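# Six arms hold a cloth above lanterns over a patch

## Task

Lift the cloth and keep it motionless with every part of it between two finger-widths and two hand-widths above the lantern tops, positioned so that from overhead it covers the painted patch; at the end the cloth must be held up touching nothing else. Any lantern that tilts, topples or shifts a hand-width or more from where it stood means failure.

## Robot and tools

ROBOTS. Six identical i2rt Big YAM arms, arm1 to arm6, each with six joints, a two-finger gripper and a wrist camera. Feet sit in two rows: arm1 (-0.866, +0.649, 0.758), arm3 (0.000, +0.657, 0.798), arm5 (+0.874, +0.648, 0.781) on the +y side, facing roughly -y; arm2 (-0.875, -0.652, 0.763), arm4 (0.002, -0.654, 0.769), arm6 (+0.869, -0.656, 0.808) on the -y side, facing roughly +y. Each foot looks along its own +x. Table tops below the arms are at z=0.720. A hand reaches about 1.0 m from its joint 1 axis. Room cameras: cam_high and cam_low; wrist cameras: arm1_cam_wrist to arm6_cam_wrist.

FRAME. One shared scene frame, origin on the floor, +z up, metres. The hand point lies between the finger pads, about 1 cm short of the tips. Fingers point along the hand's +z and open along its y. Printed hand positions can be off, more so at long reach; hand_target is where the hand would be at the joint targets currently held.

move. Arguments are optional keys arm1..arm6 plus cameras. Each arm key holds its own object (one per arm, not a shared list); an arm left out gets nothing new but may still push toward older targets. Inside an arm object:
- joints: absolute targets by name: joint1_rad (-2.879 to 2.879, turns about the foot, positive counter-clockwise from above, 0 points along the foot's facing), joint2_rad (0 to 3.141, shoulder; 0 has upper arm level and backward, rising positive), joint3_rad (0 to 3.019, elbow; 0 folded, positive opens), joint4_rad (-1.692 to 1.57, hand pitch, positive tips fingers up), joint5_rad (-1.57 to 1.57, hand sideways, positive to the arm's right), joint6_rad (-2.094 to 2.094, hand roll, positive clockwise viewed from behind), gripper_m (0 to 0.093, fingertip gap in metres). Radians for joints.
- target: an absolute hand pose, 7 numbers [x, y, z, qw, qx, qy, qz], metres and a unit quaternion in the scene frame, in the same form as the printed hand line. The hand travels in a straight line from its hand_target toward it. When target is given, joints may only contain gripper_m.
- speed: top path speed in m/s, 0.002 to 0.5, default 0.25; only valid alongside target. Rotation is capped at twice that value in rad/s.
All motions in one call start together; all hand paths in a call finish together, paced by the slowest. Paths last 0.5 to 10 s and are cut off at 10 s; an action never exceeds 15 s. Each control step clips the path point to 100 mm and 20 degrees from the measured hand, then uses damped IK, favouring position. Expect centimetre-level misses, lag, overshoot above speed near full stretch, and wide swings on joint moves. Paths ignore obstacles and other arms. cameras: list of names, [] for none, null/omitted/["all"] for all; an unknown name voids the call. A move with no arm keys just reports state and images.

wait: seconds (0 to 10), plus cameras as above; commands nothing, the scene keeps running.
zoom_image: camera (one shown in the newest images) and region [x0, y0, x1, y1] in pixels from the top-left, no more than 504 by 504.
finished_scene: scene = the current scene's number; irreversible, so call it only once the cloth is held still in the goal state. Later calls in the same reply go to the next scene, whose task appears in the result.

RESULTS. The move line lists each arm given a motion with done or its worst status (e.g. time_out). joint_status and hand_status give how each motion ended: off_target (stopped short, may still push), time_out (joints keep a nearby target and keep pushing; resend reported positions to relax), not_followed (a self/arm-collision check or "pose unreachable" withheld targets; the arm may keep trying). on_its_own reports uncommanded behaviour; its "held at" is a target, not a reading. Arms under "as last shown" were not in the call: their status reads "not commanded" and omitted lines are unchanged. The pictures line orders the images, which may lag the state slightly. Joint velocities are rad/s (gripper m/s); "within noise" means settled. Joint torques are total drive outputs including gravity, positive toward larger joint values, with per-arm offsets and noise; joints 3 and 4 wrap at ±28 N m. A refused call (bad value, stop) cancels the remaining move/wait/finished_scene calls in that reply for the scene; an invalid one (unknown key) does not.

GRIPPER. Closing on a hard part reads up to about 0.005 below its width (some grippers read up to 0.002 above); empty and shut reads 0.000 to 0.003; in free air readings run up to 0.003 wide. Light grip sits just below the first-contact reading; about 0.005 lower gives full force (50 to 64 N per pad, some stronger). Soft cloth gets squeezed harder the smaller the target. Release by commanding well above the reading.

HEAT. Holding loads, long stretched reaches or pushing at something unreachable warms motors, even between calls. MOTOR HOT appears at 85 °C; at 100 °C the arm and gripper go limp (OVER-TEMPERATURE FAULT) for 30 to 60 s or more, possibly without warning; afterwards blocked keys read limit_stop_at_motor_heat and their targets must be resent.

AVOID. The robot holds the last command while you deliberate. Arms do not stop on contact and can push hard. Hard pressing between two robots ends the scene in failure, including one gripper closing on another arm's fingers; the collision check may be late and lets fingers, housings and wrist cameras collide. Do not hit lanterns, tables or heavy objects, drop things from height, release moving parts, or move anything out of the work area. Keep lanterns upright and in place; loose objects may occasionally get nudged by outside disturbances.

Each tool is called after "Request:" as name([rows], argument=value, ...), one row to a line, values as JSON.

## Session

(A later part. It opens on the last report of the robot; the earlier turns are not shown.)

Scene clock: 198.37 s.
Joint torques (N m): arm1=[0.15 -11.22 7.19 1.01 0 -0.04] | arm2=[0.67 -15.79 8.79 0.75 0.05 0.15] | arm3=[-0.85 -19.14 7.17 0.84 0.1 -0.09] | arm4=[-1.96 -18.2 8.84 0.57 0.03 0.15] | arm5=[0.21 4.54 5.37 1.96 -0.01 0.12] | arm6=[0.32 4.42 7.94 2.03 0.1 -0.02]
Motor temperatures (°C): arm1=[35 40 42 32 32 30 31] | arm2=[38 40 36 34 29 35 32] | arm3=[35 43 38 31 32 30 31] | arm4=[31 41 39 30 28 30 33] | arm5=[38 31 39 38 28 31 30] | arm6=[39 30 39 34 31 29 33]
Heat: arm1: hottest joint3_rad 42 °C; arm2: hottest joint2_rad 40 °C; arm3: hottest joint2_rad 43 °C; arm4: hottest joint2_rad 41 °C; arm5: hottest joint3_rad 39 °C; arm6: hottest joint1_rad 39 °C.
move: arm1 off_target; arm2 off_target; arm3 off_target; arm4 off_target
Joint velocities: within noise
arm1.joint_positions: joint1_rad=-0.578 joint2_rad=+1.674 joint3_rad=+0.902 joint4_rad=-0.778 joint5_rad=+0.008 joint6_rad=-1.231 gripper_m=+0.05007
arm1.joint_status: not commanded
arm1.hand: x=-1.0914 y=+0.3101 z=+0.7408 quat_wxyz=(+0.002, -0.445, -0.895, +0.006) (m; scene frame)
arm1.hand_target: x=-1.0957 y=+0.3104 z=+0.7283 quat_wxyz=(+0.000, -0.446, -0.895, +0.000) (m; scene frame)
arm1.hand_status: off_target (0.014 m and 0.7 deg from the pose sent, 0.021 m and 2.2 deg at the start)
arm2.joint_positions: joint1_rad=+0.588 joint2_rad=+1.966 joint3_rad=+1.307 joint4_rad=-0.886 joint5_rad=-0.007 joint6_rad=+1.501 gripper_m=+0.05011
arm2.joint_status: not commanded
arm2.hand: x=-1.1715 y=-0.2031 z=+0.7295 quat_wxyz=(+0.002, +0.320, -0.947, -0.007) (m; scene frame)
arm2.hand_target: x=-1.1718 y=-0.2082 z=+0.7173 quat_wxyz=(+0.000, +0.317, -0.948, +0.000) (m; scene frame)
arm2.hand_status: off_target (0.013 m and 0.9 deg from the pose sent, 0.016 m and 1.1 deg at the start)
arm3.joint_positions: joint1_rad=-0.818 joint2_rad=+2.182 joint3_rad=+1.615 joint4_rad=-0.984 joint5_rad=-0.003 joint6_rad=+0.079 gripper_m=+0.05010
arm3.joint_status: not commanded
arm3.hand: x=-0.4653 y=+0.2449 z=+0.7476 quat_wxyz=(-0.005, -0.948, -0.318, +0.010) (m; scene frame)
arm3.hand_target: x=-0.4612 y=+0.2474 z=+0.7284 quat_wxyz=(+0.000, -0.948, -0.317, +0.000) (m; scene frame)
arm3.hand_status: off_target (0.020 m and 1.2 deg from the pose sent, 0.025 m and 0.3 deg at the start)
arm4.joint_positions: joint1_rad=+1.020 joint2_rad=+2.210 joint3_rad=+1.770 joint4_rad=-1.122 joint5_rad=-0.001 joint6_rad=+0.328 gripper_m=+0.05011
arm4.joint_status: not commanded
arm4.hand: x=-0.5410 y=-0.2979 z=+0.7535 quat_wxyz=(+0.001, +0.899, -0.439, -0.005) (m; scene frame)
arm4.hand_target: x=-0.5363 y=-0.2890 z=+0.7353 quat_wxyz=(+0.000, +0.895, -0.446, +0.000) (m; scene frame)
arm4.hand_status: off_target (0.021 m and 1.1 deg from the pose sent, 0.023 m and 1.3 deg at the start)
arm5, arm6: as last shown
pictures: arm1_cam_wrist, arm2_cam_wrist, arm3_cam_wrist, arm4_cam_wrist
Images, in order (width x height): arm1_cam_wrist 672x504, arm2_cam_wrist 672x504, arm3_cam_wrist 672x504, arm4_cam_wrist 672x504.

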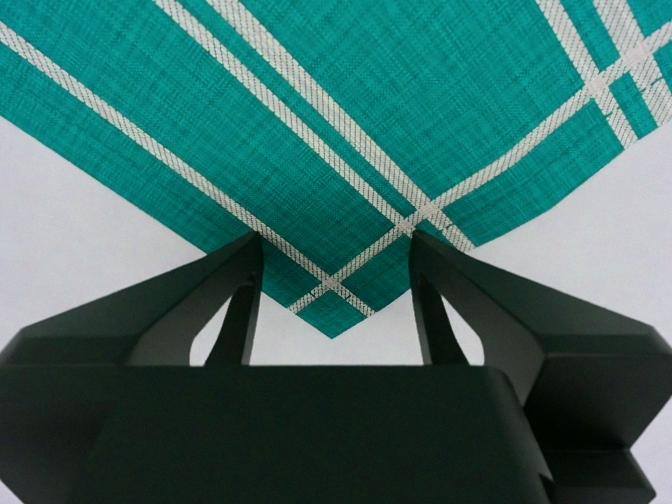

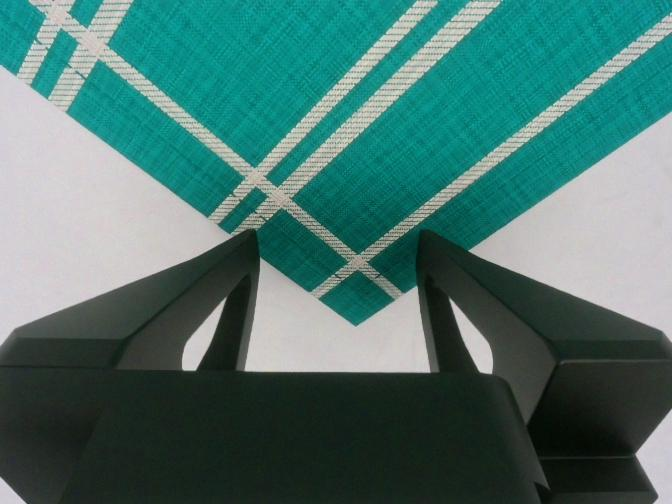

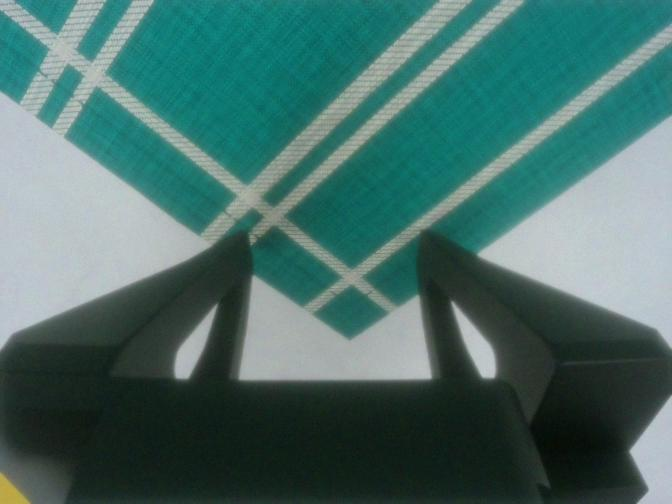

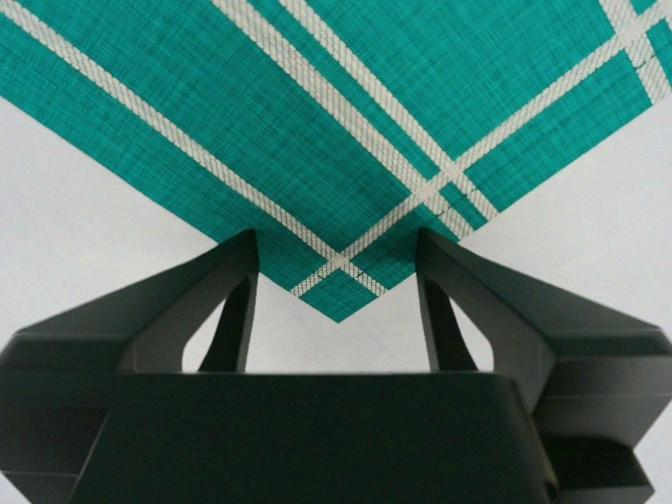

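Request:
move(arm1={"joints":{"gripper_m":0.0}}, arm2={"joints":{"gripper_m":0.0}}, arm3={"joints":{"gripper_m":0.0}}, arm4={"joints":{"gripper_m":0.0}}, cameras=["arm1_cam_wrist","arm2_cam_wrist","arm3_cam_wrist","arm4_cam_wrist"])

Scene clock: 204.13 s.
Joint torques (N m): arm1=[0.21 -11.58 7.08 0.54 -0.03 -0.04] | arm2=[0.62 -15.91 8.77 0.68 0.05 0.15] | arm3=[-0.56 -19.08 7.27 0.8 0.13 -0.05] | arm4=[-1.9 -18.26 8.84 0.5 0.02 0.15] | arm5=[0.21 4.54 5.38 1.98 -0.01 0.12] | arm6=[0.38 4.25 7.97 2 0.09 -0.02]
Motor temperatures (°C): arm1=[35 40 42 32 32 30 31] | arm2=[38 40 36 34 29 34 32] | arm3=[35 43 38 31 32 30 31] | arm4=[31 41 39 30 28 30 33] | arm5=[38 31 39 38 28 31 30] | arm6=[39 30 39 34 31 29 33]
Heat: arm1: hottest joint3_rad 42 °C; arm2: hottest joint2_rad 40 °C; arm3: hottest joint2_rad 43 °C; arm4: hottest joint2_rad 41 °C; arm5: hottest joint3_rad 39 °C; arm6: hottest joint1_rad 39 °C.
move: arm1 done; arm2 done; arm3 done; arm4 done
Joint velocities: within noise
arm1.joint_positions: joint1_rad=-0.578 joint2_rad=+1.676 joint3_rad=+0.902 joint4_rad=-0.766 joint5_rad=+0.008 joint6_rad=-1.231 gripper_m=+0.00072
arm1.joint_status: all done
arm1.hand: x=-1.0930 y=+0.3077 z=+0.7402 quat_wxyz=(+0.002, -0.445, -0.895, +0.011) (m; scene frame)
arm1.hand_target: x=-1.0957 y=+0.3104 z=+0.7283 quat_wxyz=(+0.000, -0.446, -0.895, +0.000) (m; scene frame)
arm1.hand_status: not commanded
arm2.joint_positions: joint1_rad=+0.588 joint2_rad=+1.966 joint3_rad=+1.307 joint4_rad=-0.886 joint5_rad=-0.007 joint6_rad=+1.501 gripper_m=+0.00035
arm2.joint_status: all done
arm2.hand: x=-1.1715 y=-0.2031 z=+0.7295 quat_wxyz=(+0.002, +0.320, -0.947, -0.007) (m; scene frame)
arm2.hand_target: x=-1.1718 y=-0.2082 z=+0.7173 quat_wxyz=(+0.000, +0.317, -0.948, +0.000) (m; scene frame)
arm2.hand_status: not commanded
arm3.joint_positions: joint1_rad=-0.818 joint2_rad=+2.182 joint3_rad=+1.615 joint4_rad=-0.984 joint5_rad=-0.003 joint6_rad=+0.079 gripper_m=+0.00051
arm3.joint_status: all done
arm3.hand: x=-0.4653 y=+0.2449 z=+0.7476 quat_wxyz=(-0.005, -0.948, -0.318, +0.010) (m; scene frame)
arm3.hand_target: x=-0.4612 y=+0.2474 z=+0.7284 quat_wxyz=(+0.000, -0.948, -0.317, +0.000) (m; scene frame)
arm3.hand_status: not commanded
arm4.joint_positions: joint1_rad=+1.020 joint2_rad=+2.210 joint3_rad=+1.770 joint4_rad=-1.119 joint5_rad=-0.001 joint6_rad=+0.328 gripper_m=+0.00068
arm4.joint_status: all done
arm4.hand: x=-0.5417 y=-0.2975 z=+0.7533 quat_wxyz=(+0.000, +0.899, -0.439, -0.007) (m; scene frame)
arm4.hand_target: x=-0.5364 y=-0.2890 z=+0.7353 quat_wxyz=(+0.000, +0.895, -0.446, +0.000) (m; scene frame)
arm4.hand_status: not commanded
arm5, arm6: as last shown
pictures: arm1_cam_wrist, arm2_cam_wrist, arm3_cam_wrist, arm4_cam_wrist
Images, in order (width x height): arm1_cam_wrist 672x504, arm2_cam_wrist 672x504, arm3_cam_wrist 672x504, arm4_cam_wrist 672x504.

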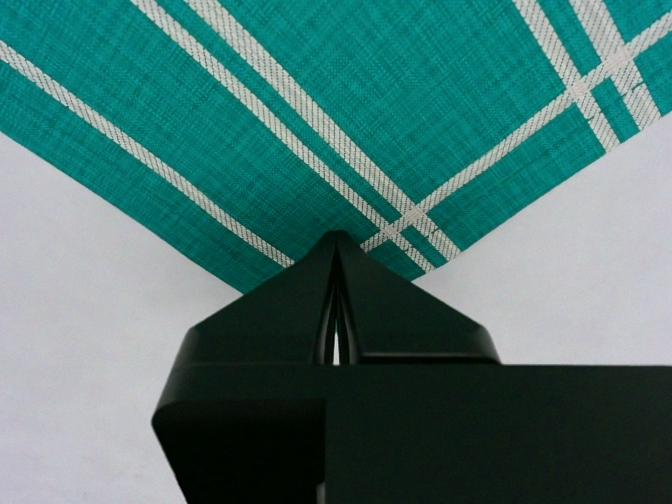

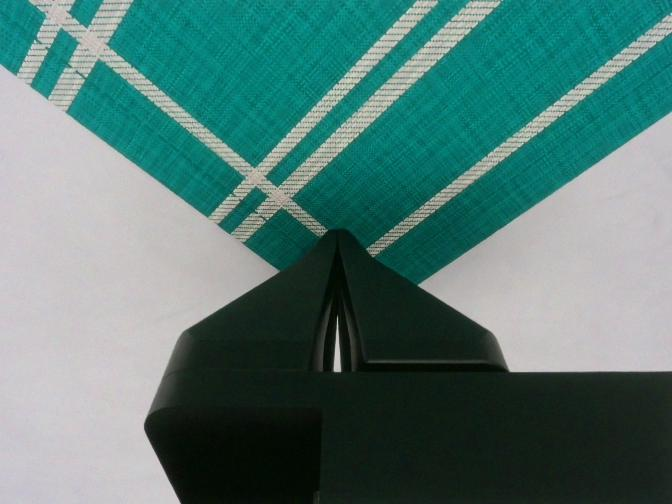

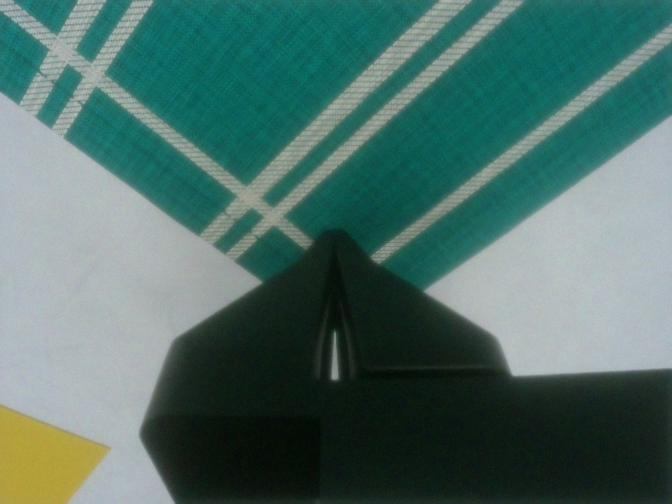

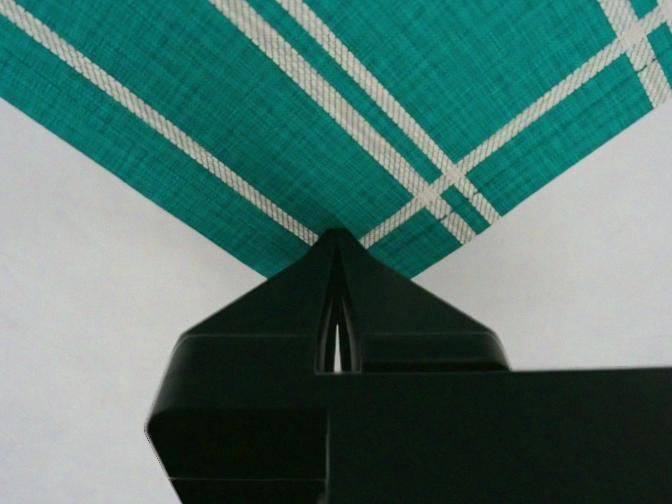

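Request:
move(arm1={"target":[-1.096,0.305,0.81,0,0.446,0.895,0],"speed":0.12}, arm2={"target":[-1.172,-0.203,0.80,0,0.317,-0.948,0],"speed":0.12}, arm3={"target":[-0.4615,0.242,0.81,0,0.948,0.317,0],"speed":0.12}, arm4={"target":[-0.537,-0.2886,0.82,0,0.895,-0.446,0],"speed":0.12}, cameras=["arm1_cam_wrist","arm2_cam_wrist","arm3_cam_wrist","arm4_cam_wrist","cam_high"])

Scene clock: 211.27 s.
Joint torques (N m): arm1=[0.67 -14.33 10.59 -0.13 0 0.04] | arm2=[0.15 -17.9 14.64 -0.17 0.04 0.09] | arm3=[0.15 -20.84 11.18 -0.35 0.12 0.01] | arm4=[-1.85 -20.48 12.45 -0.44 0.01 0.15] | arm5=[0.15 4.54 5.39 1.95 -0.01 0.12] | arm6=[0.38 4.07 7.94 2.03 0.09 -0.01]
Motor temperatures (°C): arm1=[35 40 42 32 32 30 32] | arm2=[38 40 36 34 29 34 32] | arm3=[35 44 38 31 32 30 31] | arm4=[31 41 39 30 28 30 33] | arm5=[38 31 39 38 28 31 30] | arm6=[39 30 39 34 31 29 33]
Heat: arm1: hottest joint3_rad 42 °C; arm2: hottest joint2_rad 40 °C; arm3: hottest joint2_rad 44 °C; arm4: hottest joint2_rad 41 °C; arm5: hottest joint3_rad 39 °C; arm6: hottest joint1_rad 39 °C.
move: arm1 off_target; arm2 off_target; arm3 off_target; arm4 off_target
Joint velocities: within noise
arm1.joint_positions: joint1_rad=-0.578 joint2_rad=+1.582 joint3_rad=+0.962 joint4_rad=-0.984 joint5_rad=+0.008 joint6_rad=-1.231 gripper_m=+0.00071
arm1.joint_status: not commanded
arm1.hand: x=-1.0860 y=+0.3190 z=+0.7937 quat_wxyz=(-0.002, -0.445, -0.895, -0.021) (m; scene frame)
arm1.hand_target: x=-1.0957 y=+0.3055 z=+0.8101 quat_wxyz=(+0.000, -0.446, -0.895, +0.000) (m; scene frame)
arm1.hand_status: off_target (0.024 m and 2.4 deg from the pose sent, 0.070 m and 1.4 deg at the start)
arm2.joint_positions: joint1_rad=+0.588 joint2_rad=+1.882 joint3_rad=+1.323 joint4_rad=-1.055 joint5_rad=-0.007 joint6_rad=+1.501 gripper_m=+0.00029
arm2.joint_status: not commanded
arm2.hand: x=-1.1593 y=-0.2222 z=+0.7772 quat_wxyz=(-0.007, +0.320, -0.947, +0.026) (m; scene frame)
arm2.hand_target: x=-1.1714 y=-0.2040 z=+0.8005 quat_wxyz=(+0.000, +0.317, -0.948, +0.000) (m; scene frame)
arm2.hand_status: off_target (0.032 m and 3.1 deg from the pose sent, 0.071 m and 0.9 deg at the start)
arm3.joint_positions: joint1_rad=-0.818 joint2_rad=+2.110 joint3_rad=+1.640 joint4_rad=-1.124 joint5_rad=-0.003 joint6_rad=+0.080 gripper_m=+0.00046
arm3.joint_status: not commanded
arm3.hand: x=-0.4557 y=+0.2533 z=+0.7987 quat_wxyz=(+0.003, -0.948, -0.317, -0.010) (m; scene frame)
arm3.hand_target: x=-0.4612 y=+0.2423 z=+0.8101 quat_wxyz=(+0.000, -0.948, -0.317, +0.000) (m; scene frame)
arm3.hand_status: off_target (0.017 m and 1.2 deg from the pose sent, 0.063 m and 1.2 deg at the start)
arm4.joint_positions: joint1_rad=+1.020 joint2_rad=+2.145 joint3_rad=+1.810 joint4_rad=-1.263 joint5_rad=-0.001 joint6_rad=+0.328 gripper_m=+0.00067
arm4.joint_status: not commanded
arm4.hand: x=-0.5316 y=-0.3039 z=+0.8086 quat_wxyz=(+0.002, +0.899, -0.439, +0.012) (m; scene frame)
arm4.hand_target: x=-0.5363 y=-0.2888 z=+0.8202 quat_wxyz=(+0.000, +0.895, -0.446, +0.000) (m; scene frame)
arm4.hand_status: off_target (0.020 m and 1.7 deg from the pose sent, 0.067 m and 1.2 deg at the start)
arm5.joint_positions: joint1_rad=+0.761 joint2_rad=+0.532 joint3_rad=+1.601 joint4_rad=-1.251 joint5_rad=-0.003 joint6_rad=-0.638 gripper_m=+0.09396
arm5.joint_status: not commanded
arm5.hand: x=+0.9890 y=+0.5438 z=+1.4526 quat_wxyz=(-0.490, -0.044, -0.766, +0.414) (m; scene frame)
arm5.hand_target: x=+0.9860 y=+0.5467 z=+1.4602 quat_wxyz=(-0.496, -0.044, -0.760, +0.419) (m; scene frame)
arm5.hand_status: not commanded
arm6.joint_positions: joint1_rad=-0.362 joint2_rad=+0.585 joint3_rad=+1.585 joint4_rad=-1.155 joint5_rad=+0.213 joint6_rad=+0.229 gripper_m=+0.09396
arm6.joint_status: not commanded
arm6.hand: x=+0.9743 y=-0.4894 z=+1.4874 quat_wxyz=(-0.539, +0.292, -0.702, -0.363) (m; scene frame)
arm6.hand_target: x=+0.9724 y=-0.4942 z=+1.4948 quat_wxyz=(-0.544, +0.289, -0.696, -0.368) (m; scene frame)
arm6.hand_status: not commanded
pictures: arm1_cam_wrist, arm2_cam_wrist, arm3_cam_wrist, arm4_cam_wrist, cam_high
Images, in order (width x height): arm1_cam_wrist 672x504, arm2_cam_wrist 672x504, arm3_cam_wrist 672x504, arm4_cam_wrist 672x504, cam_high 672x504.

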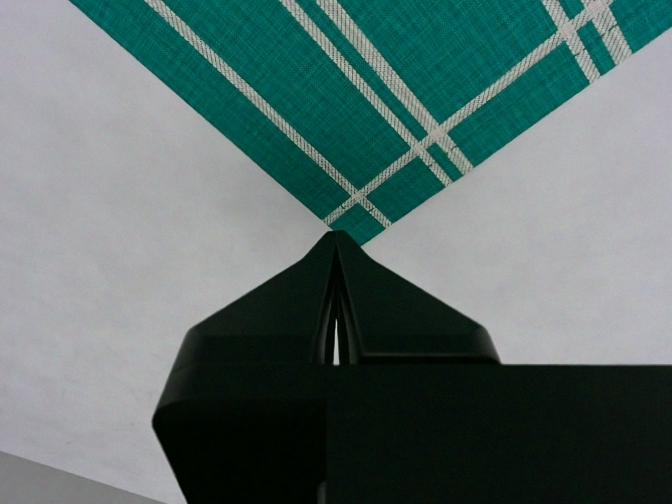

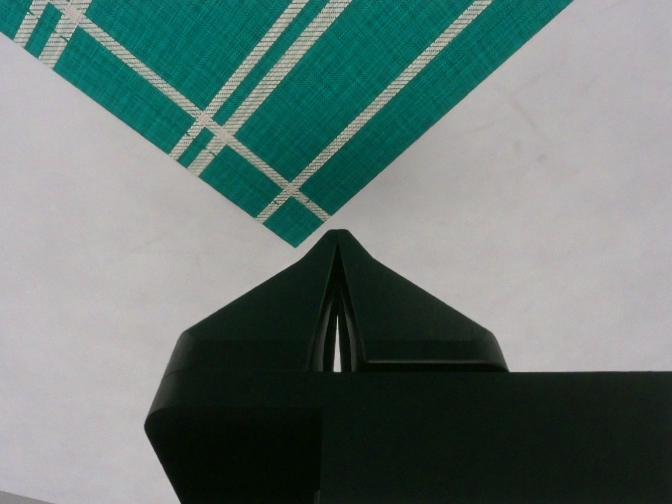

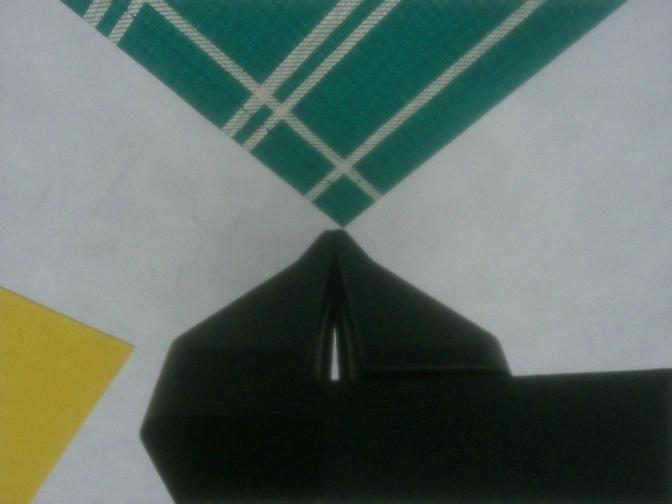

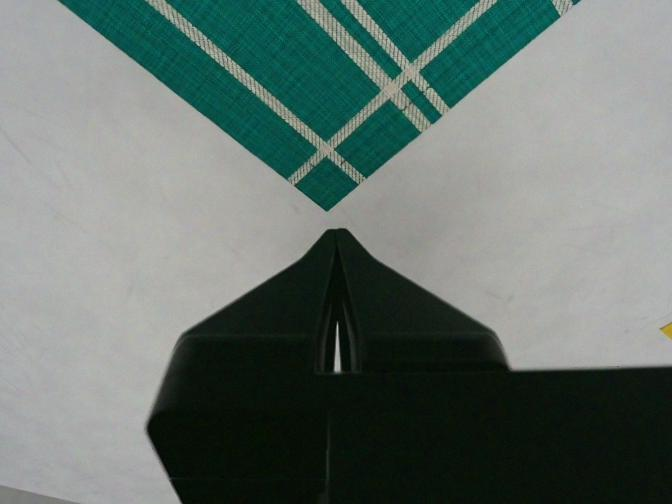

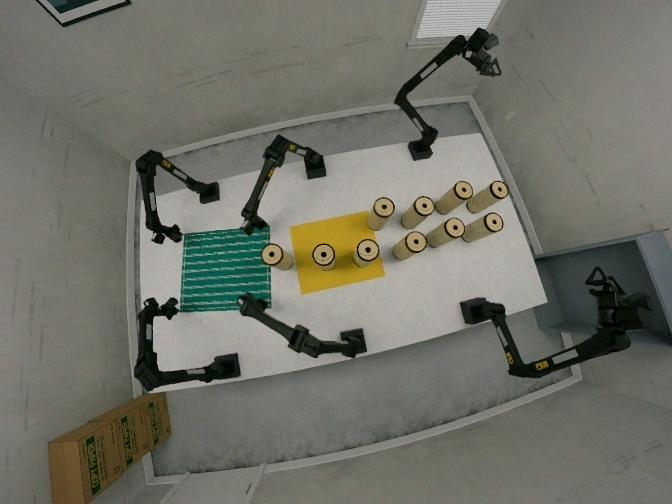

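Request:
move(arm1={"target":[-1.101,0.316,0.765,0,0.446,0.895,0],"speed":0.15,"joints":{"gripper_m":0.045}}, arm2={"target":[-1.178,-0.212,0.755,0,0.317,-0.948,0],"speed":0.15,"joints":{"gripper_m":0.045}}, arm3={"target":[-0.4525,0.253,0.765,0,0.948,0.317,0],"speed":0.15,"joints":{"gripper_m":0.045}}, arm4={"target":[-0.531,-0.295,0.772,0,0.895,-0.446,0],"speed":0.15,"joints":{"gripper_m":0.045}}, cameras=[])

Request:
move(arm1={"target":[-1.101,0.328,0.68,0,0.446,0.895,0],"speed":0.1}, arm2={"target":[-1.178,-0.223,0.67,0,0.317,-0.948,0],"speed":0.1}, arm3={"target":[-0.445,0.263,0.68,0,0.948,0.317,0],"speed":0.1}, arm4={"target":[-0.525,-0.305,0.69,0,0.895,-0.446,0],"speed":0.1}, cameras=["arm1_cam_wrist","arm2_cam_wrist","arm3_cam_wrist","arm4_cam_wrist"])

Scene clock: 235.53 s.
Joint torques (N m): arm1=[-0.03 -13.1 7.43 0.64 -0.01 -0.02] | arm2=[0.56 -15.79 9.95 0.68 0.06 0.15] | arm3=[-0.38 -18.96 7.62 0.72 0.1 -0.06] | arm4=[-1.61 -18.73 8.14 0.5 0 0.18] | arm5=[0.15 4.6 5.39 2 -0.01 0.12] | arm6=[0.5 4.25 7.87 2.07 0.1 -0.02]
Motor temperatures (°C): arm1=[35 41 44 32 31 30 32] | arm2=[38 40 36 34 29 34 32] | arm3=[35 45 38 31 32 30 31] | arm4=[31 42 43 30 28 30 34] | arm5=[38 31 39 37 28 31 30] | arm6=[39 30 39 34 31 29 32]
Heat: arm1: hottest joint3_rad 44 °C; arm2: hottest joint2_rad 40 °C; arm3: hottest joint2_rad 45 °C; arm4: hottest joint3_rad 43 °C; arm5: hottest joint3_rad 39 °C; arm6: hottest joint1_rad 39 °C.
move: arm1 done; arm2 done; arm3 off_target; arm4 off_target
Joint velocities: within noise
arm1.joint_positions: joint1_rad=-0.593 joint2_rad=+1.620 joint3_rad=+0.928 joint4_rad=-0.873 joint5_rad=+0.008 joint6_rad=-1.248 gripper_m=+0.04494
arm1.joint_status: all done
arm1.hand: x=-1.0949 y=+0.3163 z=+0.7687 quat_wxyz=(+0.001, -0.445, -0.896, -0.001) (m; scene frame)
arm1.hand_target: x=-1.1009 y=+0.3161 z=+0.7650 quat_wxyz=(+0.000, -0.446, -0.895, +0.000) (m; scene frame)
arm1.hand_status: done (0.007 m and 0.2 deg from the pose sent, 0.033 m and 2.4 deg at the start)
arm2.joint_positions: joint1_rad=+0.602 joint2_rad=+1.909 joint3_rad=+1.323 joint4_rad=-0.970 joint5_rad=-0.007 joint6_rad=+1.514 gripper_m=+0.04490
arm2.joint_status: all done
arm2.hand: x=-1.1750 y=-0.2115 z=+0.7631 quat_wxyz=(+0.001, +0.321, -0.947, -0.002) (m; scene frame)
arm2.hand_target: x=-1.1779 y=-0.2121 z=+0.7551 quat_wxyz=(+0.000, +0.317, -0.948, +0.000) (m; scene frame)
arm2.hand_status: done (0.009 m and 0.5 deg from the pose sent, 0.031 m and 3.1 deg at the start)
arm3.joint_positions: joint1_rad=-0.818 joint2_rad=+2.111 joint3_rad=+1.586 joint4_rad=-1.034 joint5_rad=-0.003 joint6_rad=+0.080 gripper_m=+0.04490
arm3.joint_status: all done
arm3.hand: x=-0.4551 y=+0.2538 z=+0.7803 quat_wxyz=(-0.004, -0.948, -0.317, +0.006) (m; scene frame)
arm3.hand_target: x=-0.4523 y=+0.2533 z=+0.7652 quat_wxyz=(+0.000, -0.948, -0.317, +0.000) (m; scene frame)
arm3.hand_status: off_target (0.016 m and 0.8 deg from the pose sent, 0.034 m and 1.2 deg at the start)
arm4.joint_positions: joint1_rad=+1.020 joint2_rad=+2.158 joint3_rad=+1.771 joint4_rad=-1.174 joint5_rad=-0.001 joint6_rad=+0.328 gripper_m=+0.04491
arm4.joint_status: all done
arm4.hand: x=-0.5362 y=-0.3009 z=+0.7860 quat_wxyz=(+0.000, +0.899, -0.439, -0.006) (m; scene frame)
arm4.hand_target: x=-0.5307 y=-0.2952 z=+0.7722 quat_wxyz=(+0.000, +0.895, -0.446, +0.000) (m; scene frame)
arm4.hand_status: off_target (0.016 m and 1.1 deg from the pose sent, 0.038 m and 1.7 deg at the start)
arm5, arm6: as last shown
pictures: none
No camera images: "cameras" was empty.

Scene clock: 237.10 s.
Joint torques (N m): arm1=[-0.32 -6.01 2.97 2.25 0.11 -0.02] | arm2=[0.91 -10.58 5.93 1.59 0.05 0.14] | arm3=[-0.67 -14.51 4.83 1.65 0.08 -0.08] | arm4=[-0.97 -14.74 5.52 1.18 -0.03 0.25] | arm5=[0.09 4.6 5.38 1.96 -0.01 0.12] | arm6=[0.26 4.07 7.98 2.02 0.1 -0.01]
Motor temperatures (°C): arm1=[35 41 44 32 31 30 32] | arm2=[38 40 36 34 29 34 32] | arm3=[35 45 38 31 32 30 31] | arm4=[31 42 43 30 28 30 33] | arm5=[38 31 39 37 28 31 30] | arm6=[39 30 39 34 31 29 32]
Heat: arm1: hottest joint3_rad 44 °C; arm2: hottest joint2_rad 40 °C; arm3: hottest joint2_rad 45 °C; arm4: hottest joint3_rad 43 °C; arm5: hottest joint3_rad 39 °C; arm6: hottest joint1_rad 39 °C.
move: arm1 off_target; arm2 off_target; arm3 off_target; arm4 off_target
Joint velocities: within noise
arm1.joint_positions: joint1_rad=-0.607 joint2_rad=+1.670 joint3_rad=+0.885 joint4_rad=-0.674 joint5_rad=+0.003 joint6_rad=-1.267 gripper_m=+0.04497
arm1.joint_status: not commanded
arm1.hand: x=-1.1106 y=+0.3019 z=+0.7391 quat_wxyz=(+0.007, -0.442, -0.896, +0.052) (m; scene frame)
arm1.hand_target: x=-1.0970 y=+0.3319 z=+0.6881 quat_wxyz=(-0.001, -0.446, -0.895, +0.000) (m; scene frame)
arm1.hand_status: off_target (0.065 m and 6.0 deg from the pose sent, 0.090 m and 0.2 deg at the start)
arm2.joint_positions: joint1_rad=+0.610 joint2_rad=+1.961 joint3_rad=+1.282 joint4_rad=-0.800 joint5_rad=-0.006 joint6_rad=+1.526 gripper_m=+0.04491
arm2.joint_status: not commanded
arm2.hand: x=-1.1870 y=-0.2017 z=+0.7253 quat_wxyz=(+0.011, +0.319, -0.947, -0.039) (m; scene frame)
arm2.hand_target: x=-1.1755 y=-0.2257 z=+0.6746 quat_wxyz=(+0.000, +0.317, -0.948, +0.000) (m; scene frame)
arm2.hand_status: off_target (0.060 m and 4.7 deg from the pose sent, 0.094 m and 0.5 deg at the start)
arm3.joint_positions: joint1_rad=-0.818 joint2_rad=+2.152 joint3_rad=+1.529 joint4_rad=-0.869 joint5_rad=-0.002 joint6_rad=+0.080 gripper_m=+0.04491
arm3.joint_status: not commanded
arm3.hand: x=-0.4611 y=+0.2487 z=+0.7386 quat_wxyz=(-0.016, -0.948, -0.317, +0.037) (m; scene frame)
arm3.hand_target: x=-0.4423 y=+0.2655 z=+0.6841 quat_wxyz=(+0.000, -0.948, -0.317, +0.000) (m; scene frame)
arm3.hand_status: off_target (0.062 m and 4.6 deg from the pose sent, 0.101 m and 0.8 deg at the start)
arm4.joint_positions: joint1_rad=+1.020 joint2_rad=+2.172 joint3_rad=+1.691 joint4_rad=-1.013 joint5_rad=+0.001 joint6_rad=+0.328 gripper_m=+0.04491
arm4.joint_status: not commanded
arm4.hand: x=-0.5408 y=-0.2977 z=+0.7507 quat_wxyz=(-0.005, +0.898, -0.439, -0.039) (m; scene frame)
arm4.hand_target: x=-0.5219 y=-0.3071 z=+0.6936 quat_wxyz=(+0.000, +0.895, -0.446, +0.000) (m; scene frame)
arm4.hand_status: off_target (0.063 m and 4.6 deg from the pose sent, 0.097 m and 1.1 deg at the start)
arm5, arm6: as last shown
pictures: arm1_cam_wrist, arm2_cam_wrist, arm3_cam_wrist, arm4_cam_wrist
Images, in order (width x height): arm1_cam_wrist 672x504, arm2_cam_wrist 672x504, arm3_cam_wrist 672x504, arm4_cam_wrist 672x504.

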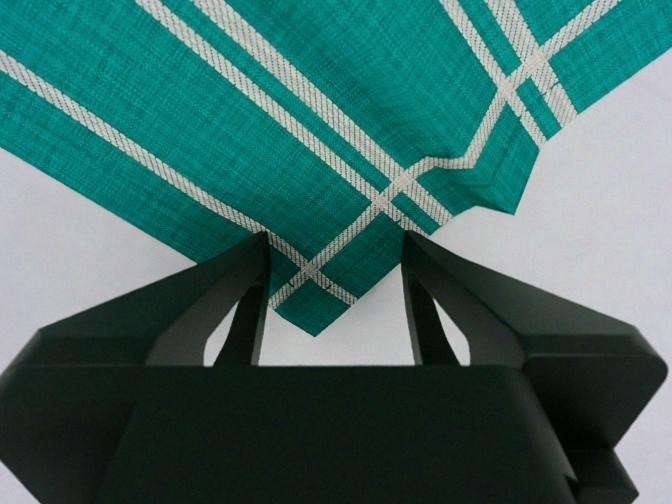

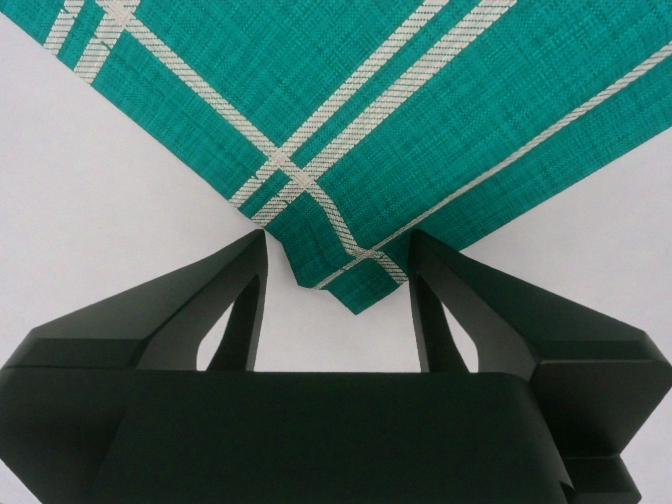

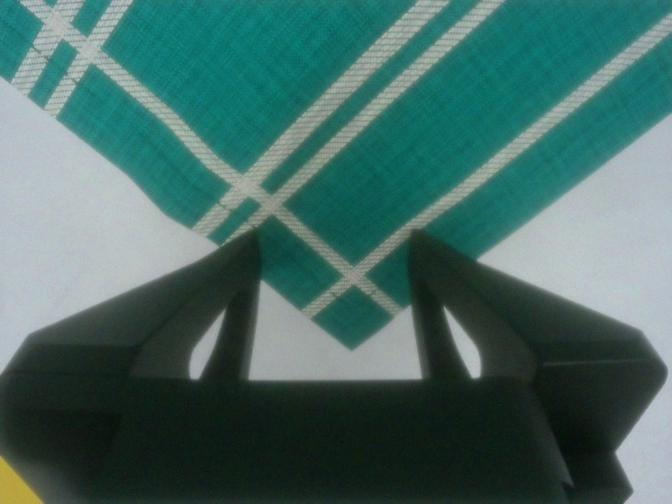

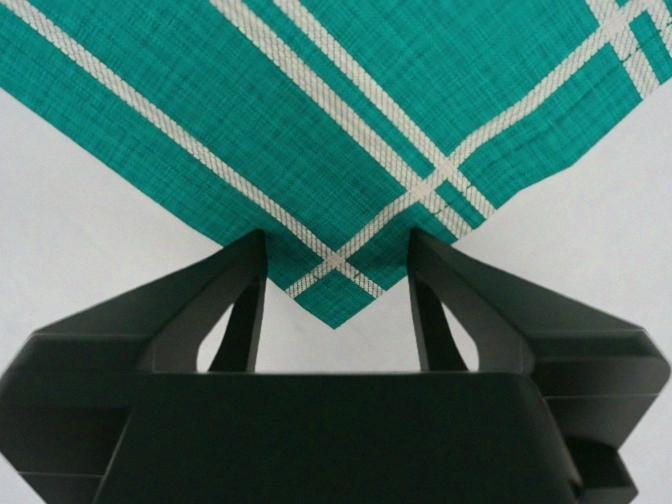

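Friction is dragging cloth now. Close.

Request:
move(arm1={"joints":{"gripper_m":0.0}}, arm2={"joints":{"gripper_m":0.0}}, arm3={"joints":{"gripper_m":0.0}}, arm4={"joints":{"gripper_m":0.0}}, cameras=["arm1_cam_wrist","arm2_cam_wrist","arm3_cam_wrist","arm4_cam_wrist"])

Scene clock: 241.93 s.
Joint torques (N m): arm1=[-0.5 -6.07 3.3 1.59 0.3 -0.01] | arm2=[0.91 -10.7 6.2 1.01 0.02 0.09] | arm3=[-0.97 -14.51 4.82 0.81 0.05 -0.1] | arm4=[-1.03 -14.8 5.57 0.27 -0.03 0.24] | arm5=[0.15 4.66 5.41 1.96 -0.01 0.12] | arm6=[0.56 4.25 7.9 2.02 0.11 -0.02]
Motor temperatures (°C): arm1=[35 40 44 32 31 30 32] | arm2=[38 40 36 34 29 34 32] | arm3=[35 45 38 31 32 30 31] | arm4=[31 42 42 30 28 30 33] | arm5=[37 31 39 37 28 31 30] | arm6=[39 30 39 34 31 29 32]
Heat: arm1: hottest joint3_rad 44 °C; arm2: hottest joint2_rad 40 °C; arm3: hottest joint2_rad 45 °C; arm4: hottest joint2_rad 42 °C; arm5: hottest joint3_rad 39 °C; arm6: hottest joint1_rad 39 °C.
move: arm1 done; arm2 done; arm3 done; arm4 done
Joint velocities: within noise
arm1.joint_positions: joint1_rad=-0.607 joint2_rad=+1.670 joint3_rad=+0.882 joint4_rad=-0.660 joint5_rad=-0.002 joint6_rad=-1.268 gripper_m=+0.00071
arm1.joint_status: all done
arm1.hand: x=-1.1107 y=+0.2999 z=+0.7385 quat_wxyz=(+0.005, -0.441, -0.896, +0.057) (m; scene frame)
arm1.hand_target: x=-1.0970 y=+0.3319 z=+0.6882 quat_wxyz=(-0.001, -0.446, -0.895, +0.000) (m; scene frame)
arm1.hand_status: not commanded
arm2.joint_positions: joint1_rad=+0.611 joint2_rad=+1.961 joint3_rad=+1.279 joint4_rad=-0.782 joint5_rad=-0.005 joint6_rad=+1.532 gripper_m=+0.00079
arm2.joint_status: all done
arm2.hand: x=-1.1889 y=-0.1995 z=+0.7243 quat_wxyz=(+0.013, +0.317, -0.947, -0.046) (m; scene frame)
arm2.hand_target: x=-1.1756 y=-0.2259 z=+0.6745 quat_wxyz=(-0.001, +0.317, -0.948, +0.000) (m; scene frame)
arm2.hand_status: not commanded
arm3.joint_positions: joint1_rad=-0.818 joint2_rad=+2.152 joint3_rad=+1.529 joint4_rad=-0.849 joint5_rad=-0.001 joint6_rad=+0.080 gripper_m=+0.00050
arm3.joint_status: all done
arm3.hand: x=-0.4650 y=+0.2456 z=+0.7390 quat_wxyz=(-0.020, -0.947, -0.317, +0.046) (m; scene frame)
arm3.hand_target: x=-0.4423 y=+0.2655 z=+0.6841 quat_wxyz=(+0.000, -0.948, -0.317, +0.000) (m; scene frame)
arm3.hand_status: not commanded
arm4.joint_positions: joint1_rad=+1.020 joint2_rad=+2.172 joint3_rad=+1.691 joint4_rad=-0.986 joint5_rad=+0.001 joint6_rad=+0.330 gripper_m=+0.00223
arm4.joint_status: all done
arm4.hand: x=-0.5464 y=-0.2940 z=+0.7513 quat_wxyz=(-0.006, +0.897, -0.439, -0.053) (m; scene frame)
arm4.hand_target: x=-0.5218 y=-0.3072 z=+0.6936 quat_wxyz=(+0.000, +0.895, -0.446, +0.000) (m; scene frame)
arm4.hand_status: not commanded
arm5, arm6: as last shown
pictures: arm1_cam_wrist, arm2_cam_wrist, arm3_cam_wrist, arm4_cam_wrist
Images, in order (width x height): arm1_cam_wrist 672x504, arm2_cam_wrist 672x504, arm3_cam_wrist 672x504, arm4_cam_wrist 672x504.

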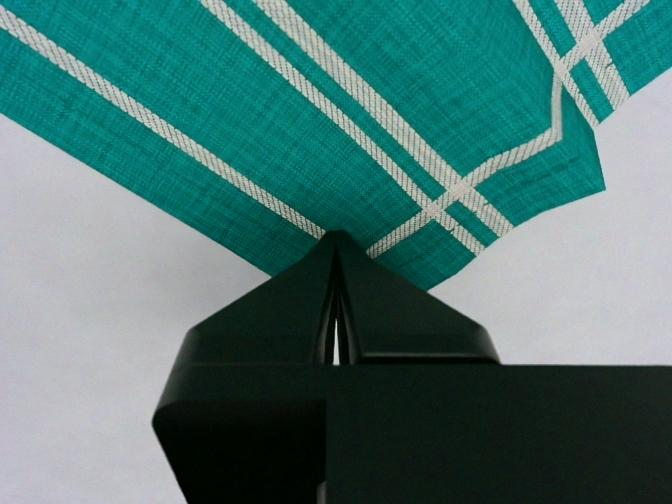

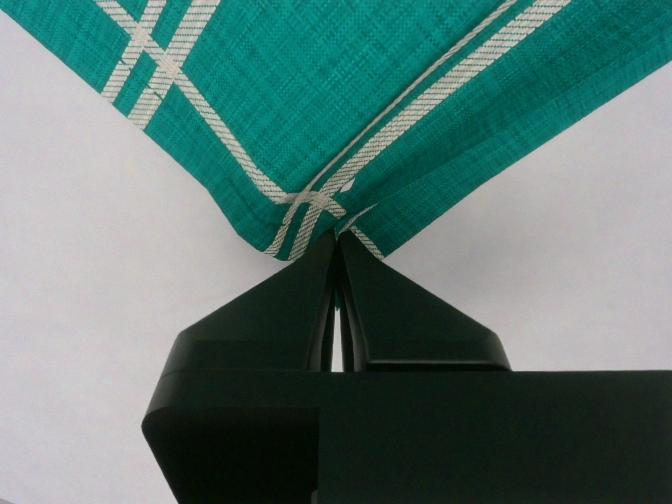

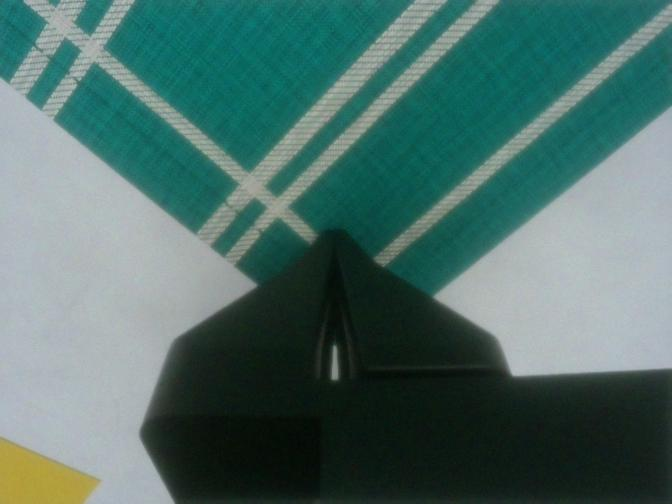

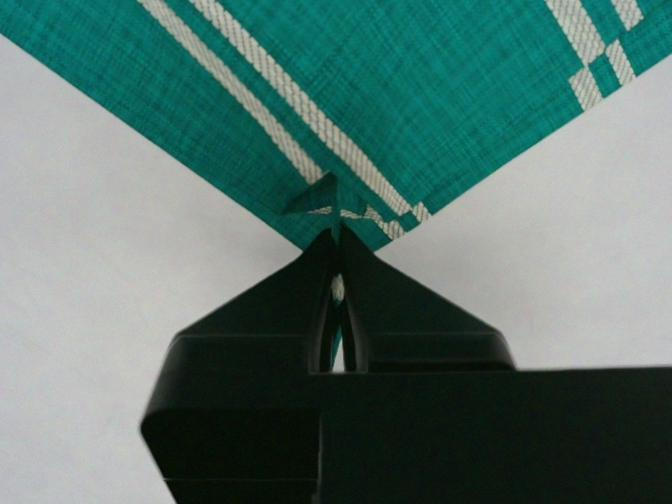

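Request:
move(arm1={"target":[-1.105,0.325,0.760,0,0.446,0.895,0],"speed":0.15,"joints":{"gripper_m":0.045}}, arm3={"target":[-0.4515,0.256,0.765,0,0.948,0.317,0],"speed":0.15,"joints":{"gripper_m":0.045}}, cameras=[])

Request:
move(arm1={"target":[-1.105,0.341,0.64,0,0.446,0.895,0],"speed":0.12}, arm3={"target":[-0.441,0.269,0.64,0,0.948,0.317,0],"speed":0.12}, cameras=["arm1_cam_wrist","arm3_cam_wrist"])

Request:
move(arm1={"joints":{"gripper_m":0.0}}, arm3={"joints":{"gripper_m":0.0}}, cameras=["arm1_cam_wrist","arm3_cam_wrist"])

Scene clock: 254.07 s.
Joint torques (N m): arm1=[-0.03 -15.56 8.53 -0.14 0.12 -0.05] | arm2=[0.85 -10.7 6.2 0.98 0.02 0.08] | arm3=[-0.79 -21.66 10.52 -0.36 0.02 -0.09] | arm4=[-0.97 -14.8 5.57 0.27 -0.03 0.24] | arm5=[0.21 4.48 5.39 1.95 -0.01 0.12] | arm6=[0.32 4.19 7.95 2.04 0.09 -0.02]
Motor temperatures (°C): arm1=[35 40 43 32 31 30 32] | arm2=[38 40 35 34 29 34 32] | arm3=[35 45 38 31 32 30 31] | arm4=[31 41 40 30 28 30 34] | arm5=[37 31 39 37 28 31 30] | arm6=[39 30 39 34 30 29 32]
Heat: arm1: hottest joint3_rad 43 °C; arm2: hottest joint2_rad 40 °C; arm3: hottest joint2_rad 45 °C; arm4: hottest joint2_rad 41 °C; arm5: hottest joint3_rad 39 °C; arm6: hottest joint1_rad 39 °C.
move: arm1 off_target; arm3 off_target
Joint velocities: within noise
arm1.joint_positions: joint1_rad=-0.614 joint2_rad=+1.653 joint3_rad=+0.889 joint4_rad=-0.836 joint5_rad=+0.005 joint6_rad=-1.269 gripper_m=+0.04494
arm1.joint_status: all done
arm1.hand: x=-1.0923 y=+0.3329 z=+0.7453 quat_wxyz=(-0.004, -0.444, -0.896, -0.018) (m; scene frame)
arm1.hand_target: x=-1.1048 y=+0.3253 z=+0.7600 quat_wxyz=(+0.000, -0.446, -0.895, +0.000) (m; scene frame)
arm1.hand_status: off_target (0.021 m and 2.2 deg from the pose sent, 0.034 m and 6.6 deg at the start)
arm2.joint_positions: joint1_rad=+0.611 joint2_rad=+1.961 joint3_rad=+1.279 joint4_rad=-0.781 joint5_rad=-0.005 joint6_rad=+1.532 gripper_m=+0.00079
arm2.joint_status: not commanded
arm2.hand: x=-1.1889 y=-0.1994 z=+0.7244 quat_wxyz=(+0.013, +0.317, -0.947, -0.046) (m; scene frame)
arm2.hand_target: x=-1.1756 y=-0.2259 z=+0.6745 quat_wxyz=(+0.000, +0.317, -0.948, +0.000) (m; scene frame)
arm2.hand_status: not commanded
arm3.joint_positions: joint1_rad=-0.818 joint2_rad=+2.138 joint3_rad=+1.535 joint4_rad=-1.003 joint5_rad=+0.000 joint6_rad=+0.080 gripper_m=+0.04491
arm3.joint_status: all done
arm3.hand: x=-0.4405 y=+0.2674 z=+0.7482 quat_wxyz=(+0.007, -0.948, -0.317, -0.015) (m; scene frame)
arm3.hand_target: x=-0.4510 y=+0.2563 z=+0.7651 quat_wxyz=(+0.000, -0.948, -0.317, +0.000) (m; scene frame)
arm3.hand_status: off_target (0.023 m and 1.9 deg from the pose sent, 0.031 m and 5.8 deg at the start)
arm4, arm5, arm6: as last shown
arm4.joint_positions: joint1_rad=+1.020 joint2_rad=+2.172 joint3_rad=+1.691 joint4_rad=-0.986 joint5_rad=+0.001 joint6_rad=+0.330 gripper_m=+0.00219
pictures: none
No camera images: "cameras" was empty.

Scene clock: 255.80 s.
Joint torques (N m): arm1=[-0.5 -1.08 1.95 2.51 0.12 0] | arm2=[0.85 -10.64 6.22 0.99 0.02 0.08] | arm3=[-1.14 -10.17 4 2.03 0.07 -0.1] | arm4=[-0.97 -14.8 5.56 0.27 -0.03 0.24] | arm5=[0.09 4.54 5.41 1.98 -0.01 0.11] | arm6=[0.32 4.13 7.97 2.07 0.1 -0.02]
Motor temperatures (°C): arm1=[35 40 43 32 31 30 32] | arm2=[38 40 35 34 29 34 32] | arm3=[35 44 38 31 32 30 31] | arm4=[31 41 40 30 28 30 34] | arm5=[37 31 39 37 28 31 30] | arm6=[39 30 39 34 30 29 32]
Heat: arm1: hottest joint3_rad 43 °C; arm2: hottest joint2_rad 40 °C; arm3: hottest joint2_rad 44 °C; arm4: hottest joint2_rad 41 °C; arm5: hottest joint3_rad 39 °C; arm6: hottest joint1_rad 39 °C.
move: arm1 off_target; arm3 off_target
Joint velocities: within noise
arm1.joint_positions: joint1_rad=-0.633 joint2_rad=+1.658 joint3_rad=+0.854 joint4_rad=-0.591 joint5_rad=+0.002 joint6_rad=-1.293 gripper_m=+0.04499
arm1.joint_status: not commanded
arm1.hand: x=-1.1225 y=+0.3036 z=+0.7370 quat_wxyz=(+0.013, -0.441, -0.894, +0.082) (m; scene frame)
arm1.hand_target: x=-1.0973 y=+0.3480 z=+0.6632 quat_wxyz=(-0.001, -0.446, -0.895, +0.000) (m; scene frame)
arm1.hand_status: off_target (0.105 m and 9.5 deg from the pose sent, 0.106 m and 2.2 deg at the start; pose on its path clipped on 18 of 52 steps)
arm2, arm4, arm5, arm6: as last shown
arm3.joint_positions: joint1_rad=-0.818 joint2_rad=+2.141 joint3_rad=+1.496 joint4_rad=-0.795 joint5_rad=-0.002 joint6_rad=+0.080 gripper_m=+0.04491
arm3.joint_status: not commanded
arm3.hand: x=-0.4646 y=+0.2458 z=+0.7360 quat_wxyz=(-0.026, -0.946, -0.316, +0.060) (m; scene frame)
arm3.hand_target: x=-0.4342 y=+0.2746 z=+0.6517 quat_wxyz=(+0.000, -0.948, -0.317, +0.000) (m; scene frame)
arm3.hand_status: off_target (0.102 m and 7.6 deg from the pose sent, 0.108 m and 1.9 deg at the start; pose on its path clipped on 18 of 52 steps)
pictures: arm1_cam_wrist, arm3_cam_wrist
Images, in order (width x height): arm1_cam_wrist 672x504, arm3_cam_wrist 672x504.

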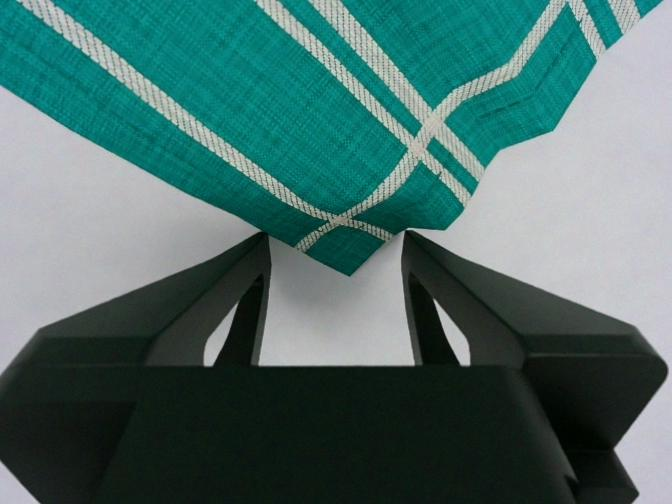

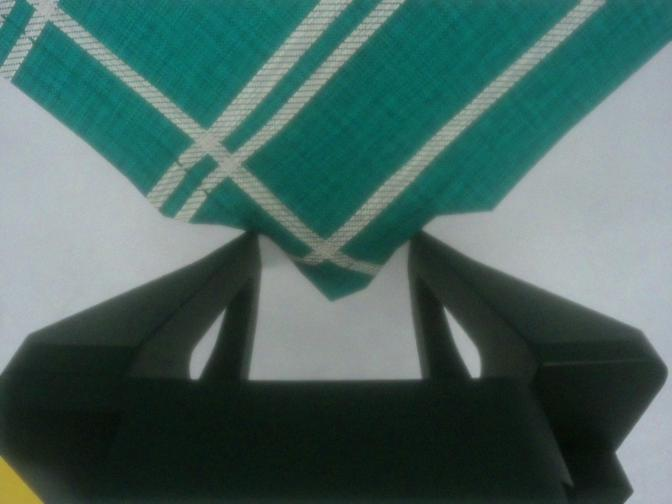

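Scene clock: 256.63 s.
Joint torques (N m): arm1=[-0.26 -2.08 2.02 1.26 0.08 -0.01] | arm2=[0.79 -10.64 6.2 0.98 0.02 0.08] | arm3=[-1.03 -10.23 3.89 0.9 0.01 -0.09] | arm4=[-0.97 -14.8 5.57 0.27 -0.04 0.24] | arm5=[0.21 4.54 5.41 1.98 -0.02 0.12] | arm6=[0.44 4.37 7.95 1.98 0.1 -0.01]
Motor temperatures (°C): arm1=[35 40 42 32 31 30 32] | arm2=[38 40 35 34 29 34 32] | arm3=[35 44 38 31 32 30 31] | arm4=[31 41 40 30 28 30 34] | arm5=[37 31 39 37 28 31 30] | arm6=[39 30 39 34 30 29 32]
Heat: arm1: hottest joint3_rad 42 °C; arm2: hottest joint2_rad 40 °C; arm3: hottest joint2_rad 44 °C; arm4: hottest joint2_rad 41 °C; arm5: hottest joint3_rad 39 °C; arm6: hottest joint1_rad 39 °C.
move: arm1 done; arm3 done
Joint velocities: within noise
arm1.joint_positions: joint1_rad=-0.633 joint2_rad=+1.666 joint3_rad=+0.853 joint4_rad=-0.559 joint5_rad=+0.003 joint6_rad=-1.293 gripper_m=+0.00071
arm1.joint_status: all done
arm1.hand: x=-1.1266 y=+0.2988 z=+0.7348 quat_wxyz=(+0.015, -0.441, -0.893, +0.094) (m; scene frame)
arm1.hand_target: x=-1.0971 y=+0.3480 z=+0.6632 quat_wxyz=(-0.001, -0.446, -0.895, +0.000) (m; scene frame)
arm1.hand_status: not commanded
arm2, arm4, arm5, arm6: as last shown
arm3.joint_positions: joint1_rad=-0.818 joint2_rad=+2.141 joint3_rad=+1.496 joint4_rad=-0.766 joint5_rad=-0.001 joint6_rad=+0.080 gripper_m=+0.00073
arm3.joint_status: all done
arm3.hand: x=-0.4701 y=+0.2412 z=+0.7371 quat_wxyz=(-0.031, -0.945, -0.316, +0.074) (m; scene frame)
arm3.hand_target: x=-0.4342 y=+0.2746 z=+0.6517 quat_wxyz=(+0.000, -0.948, -0.317, +0.000) (m; scene frame)
arm3.hand_status: not commanded
pictures: arm1_cam_wrist, arm3_cam_wrist
Images, in order (width x height): arm1_cam_wrist 672x504, arm3_cam_wrist 672x504.

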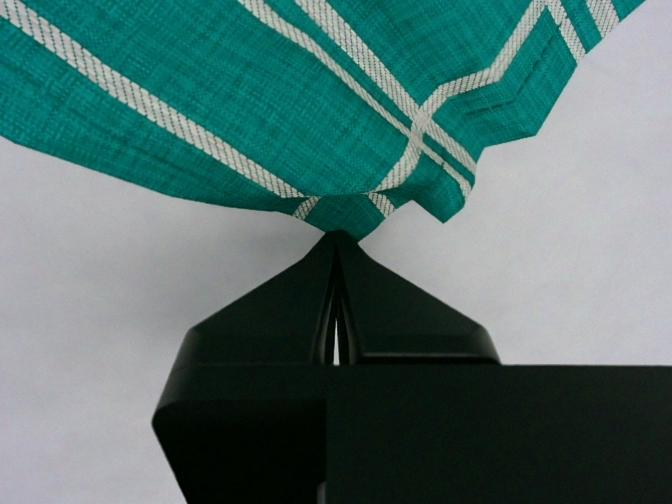

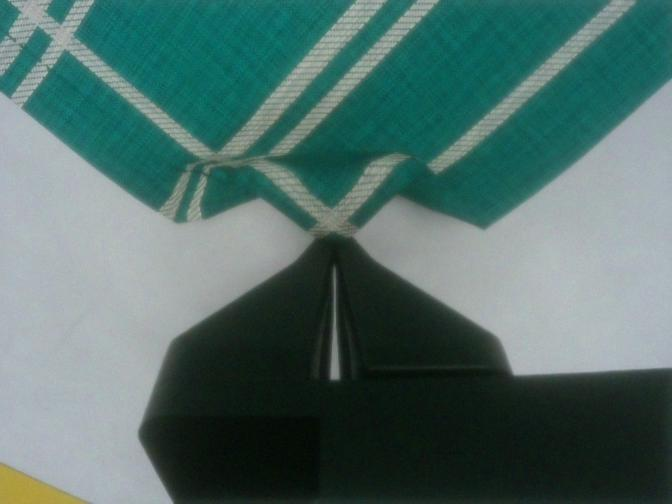

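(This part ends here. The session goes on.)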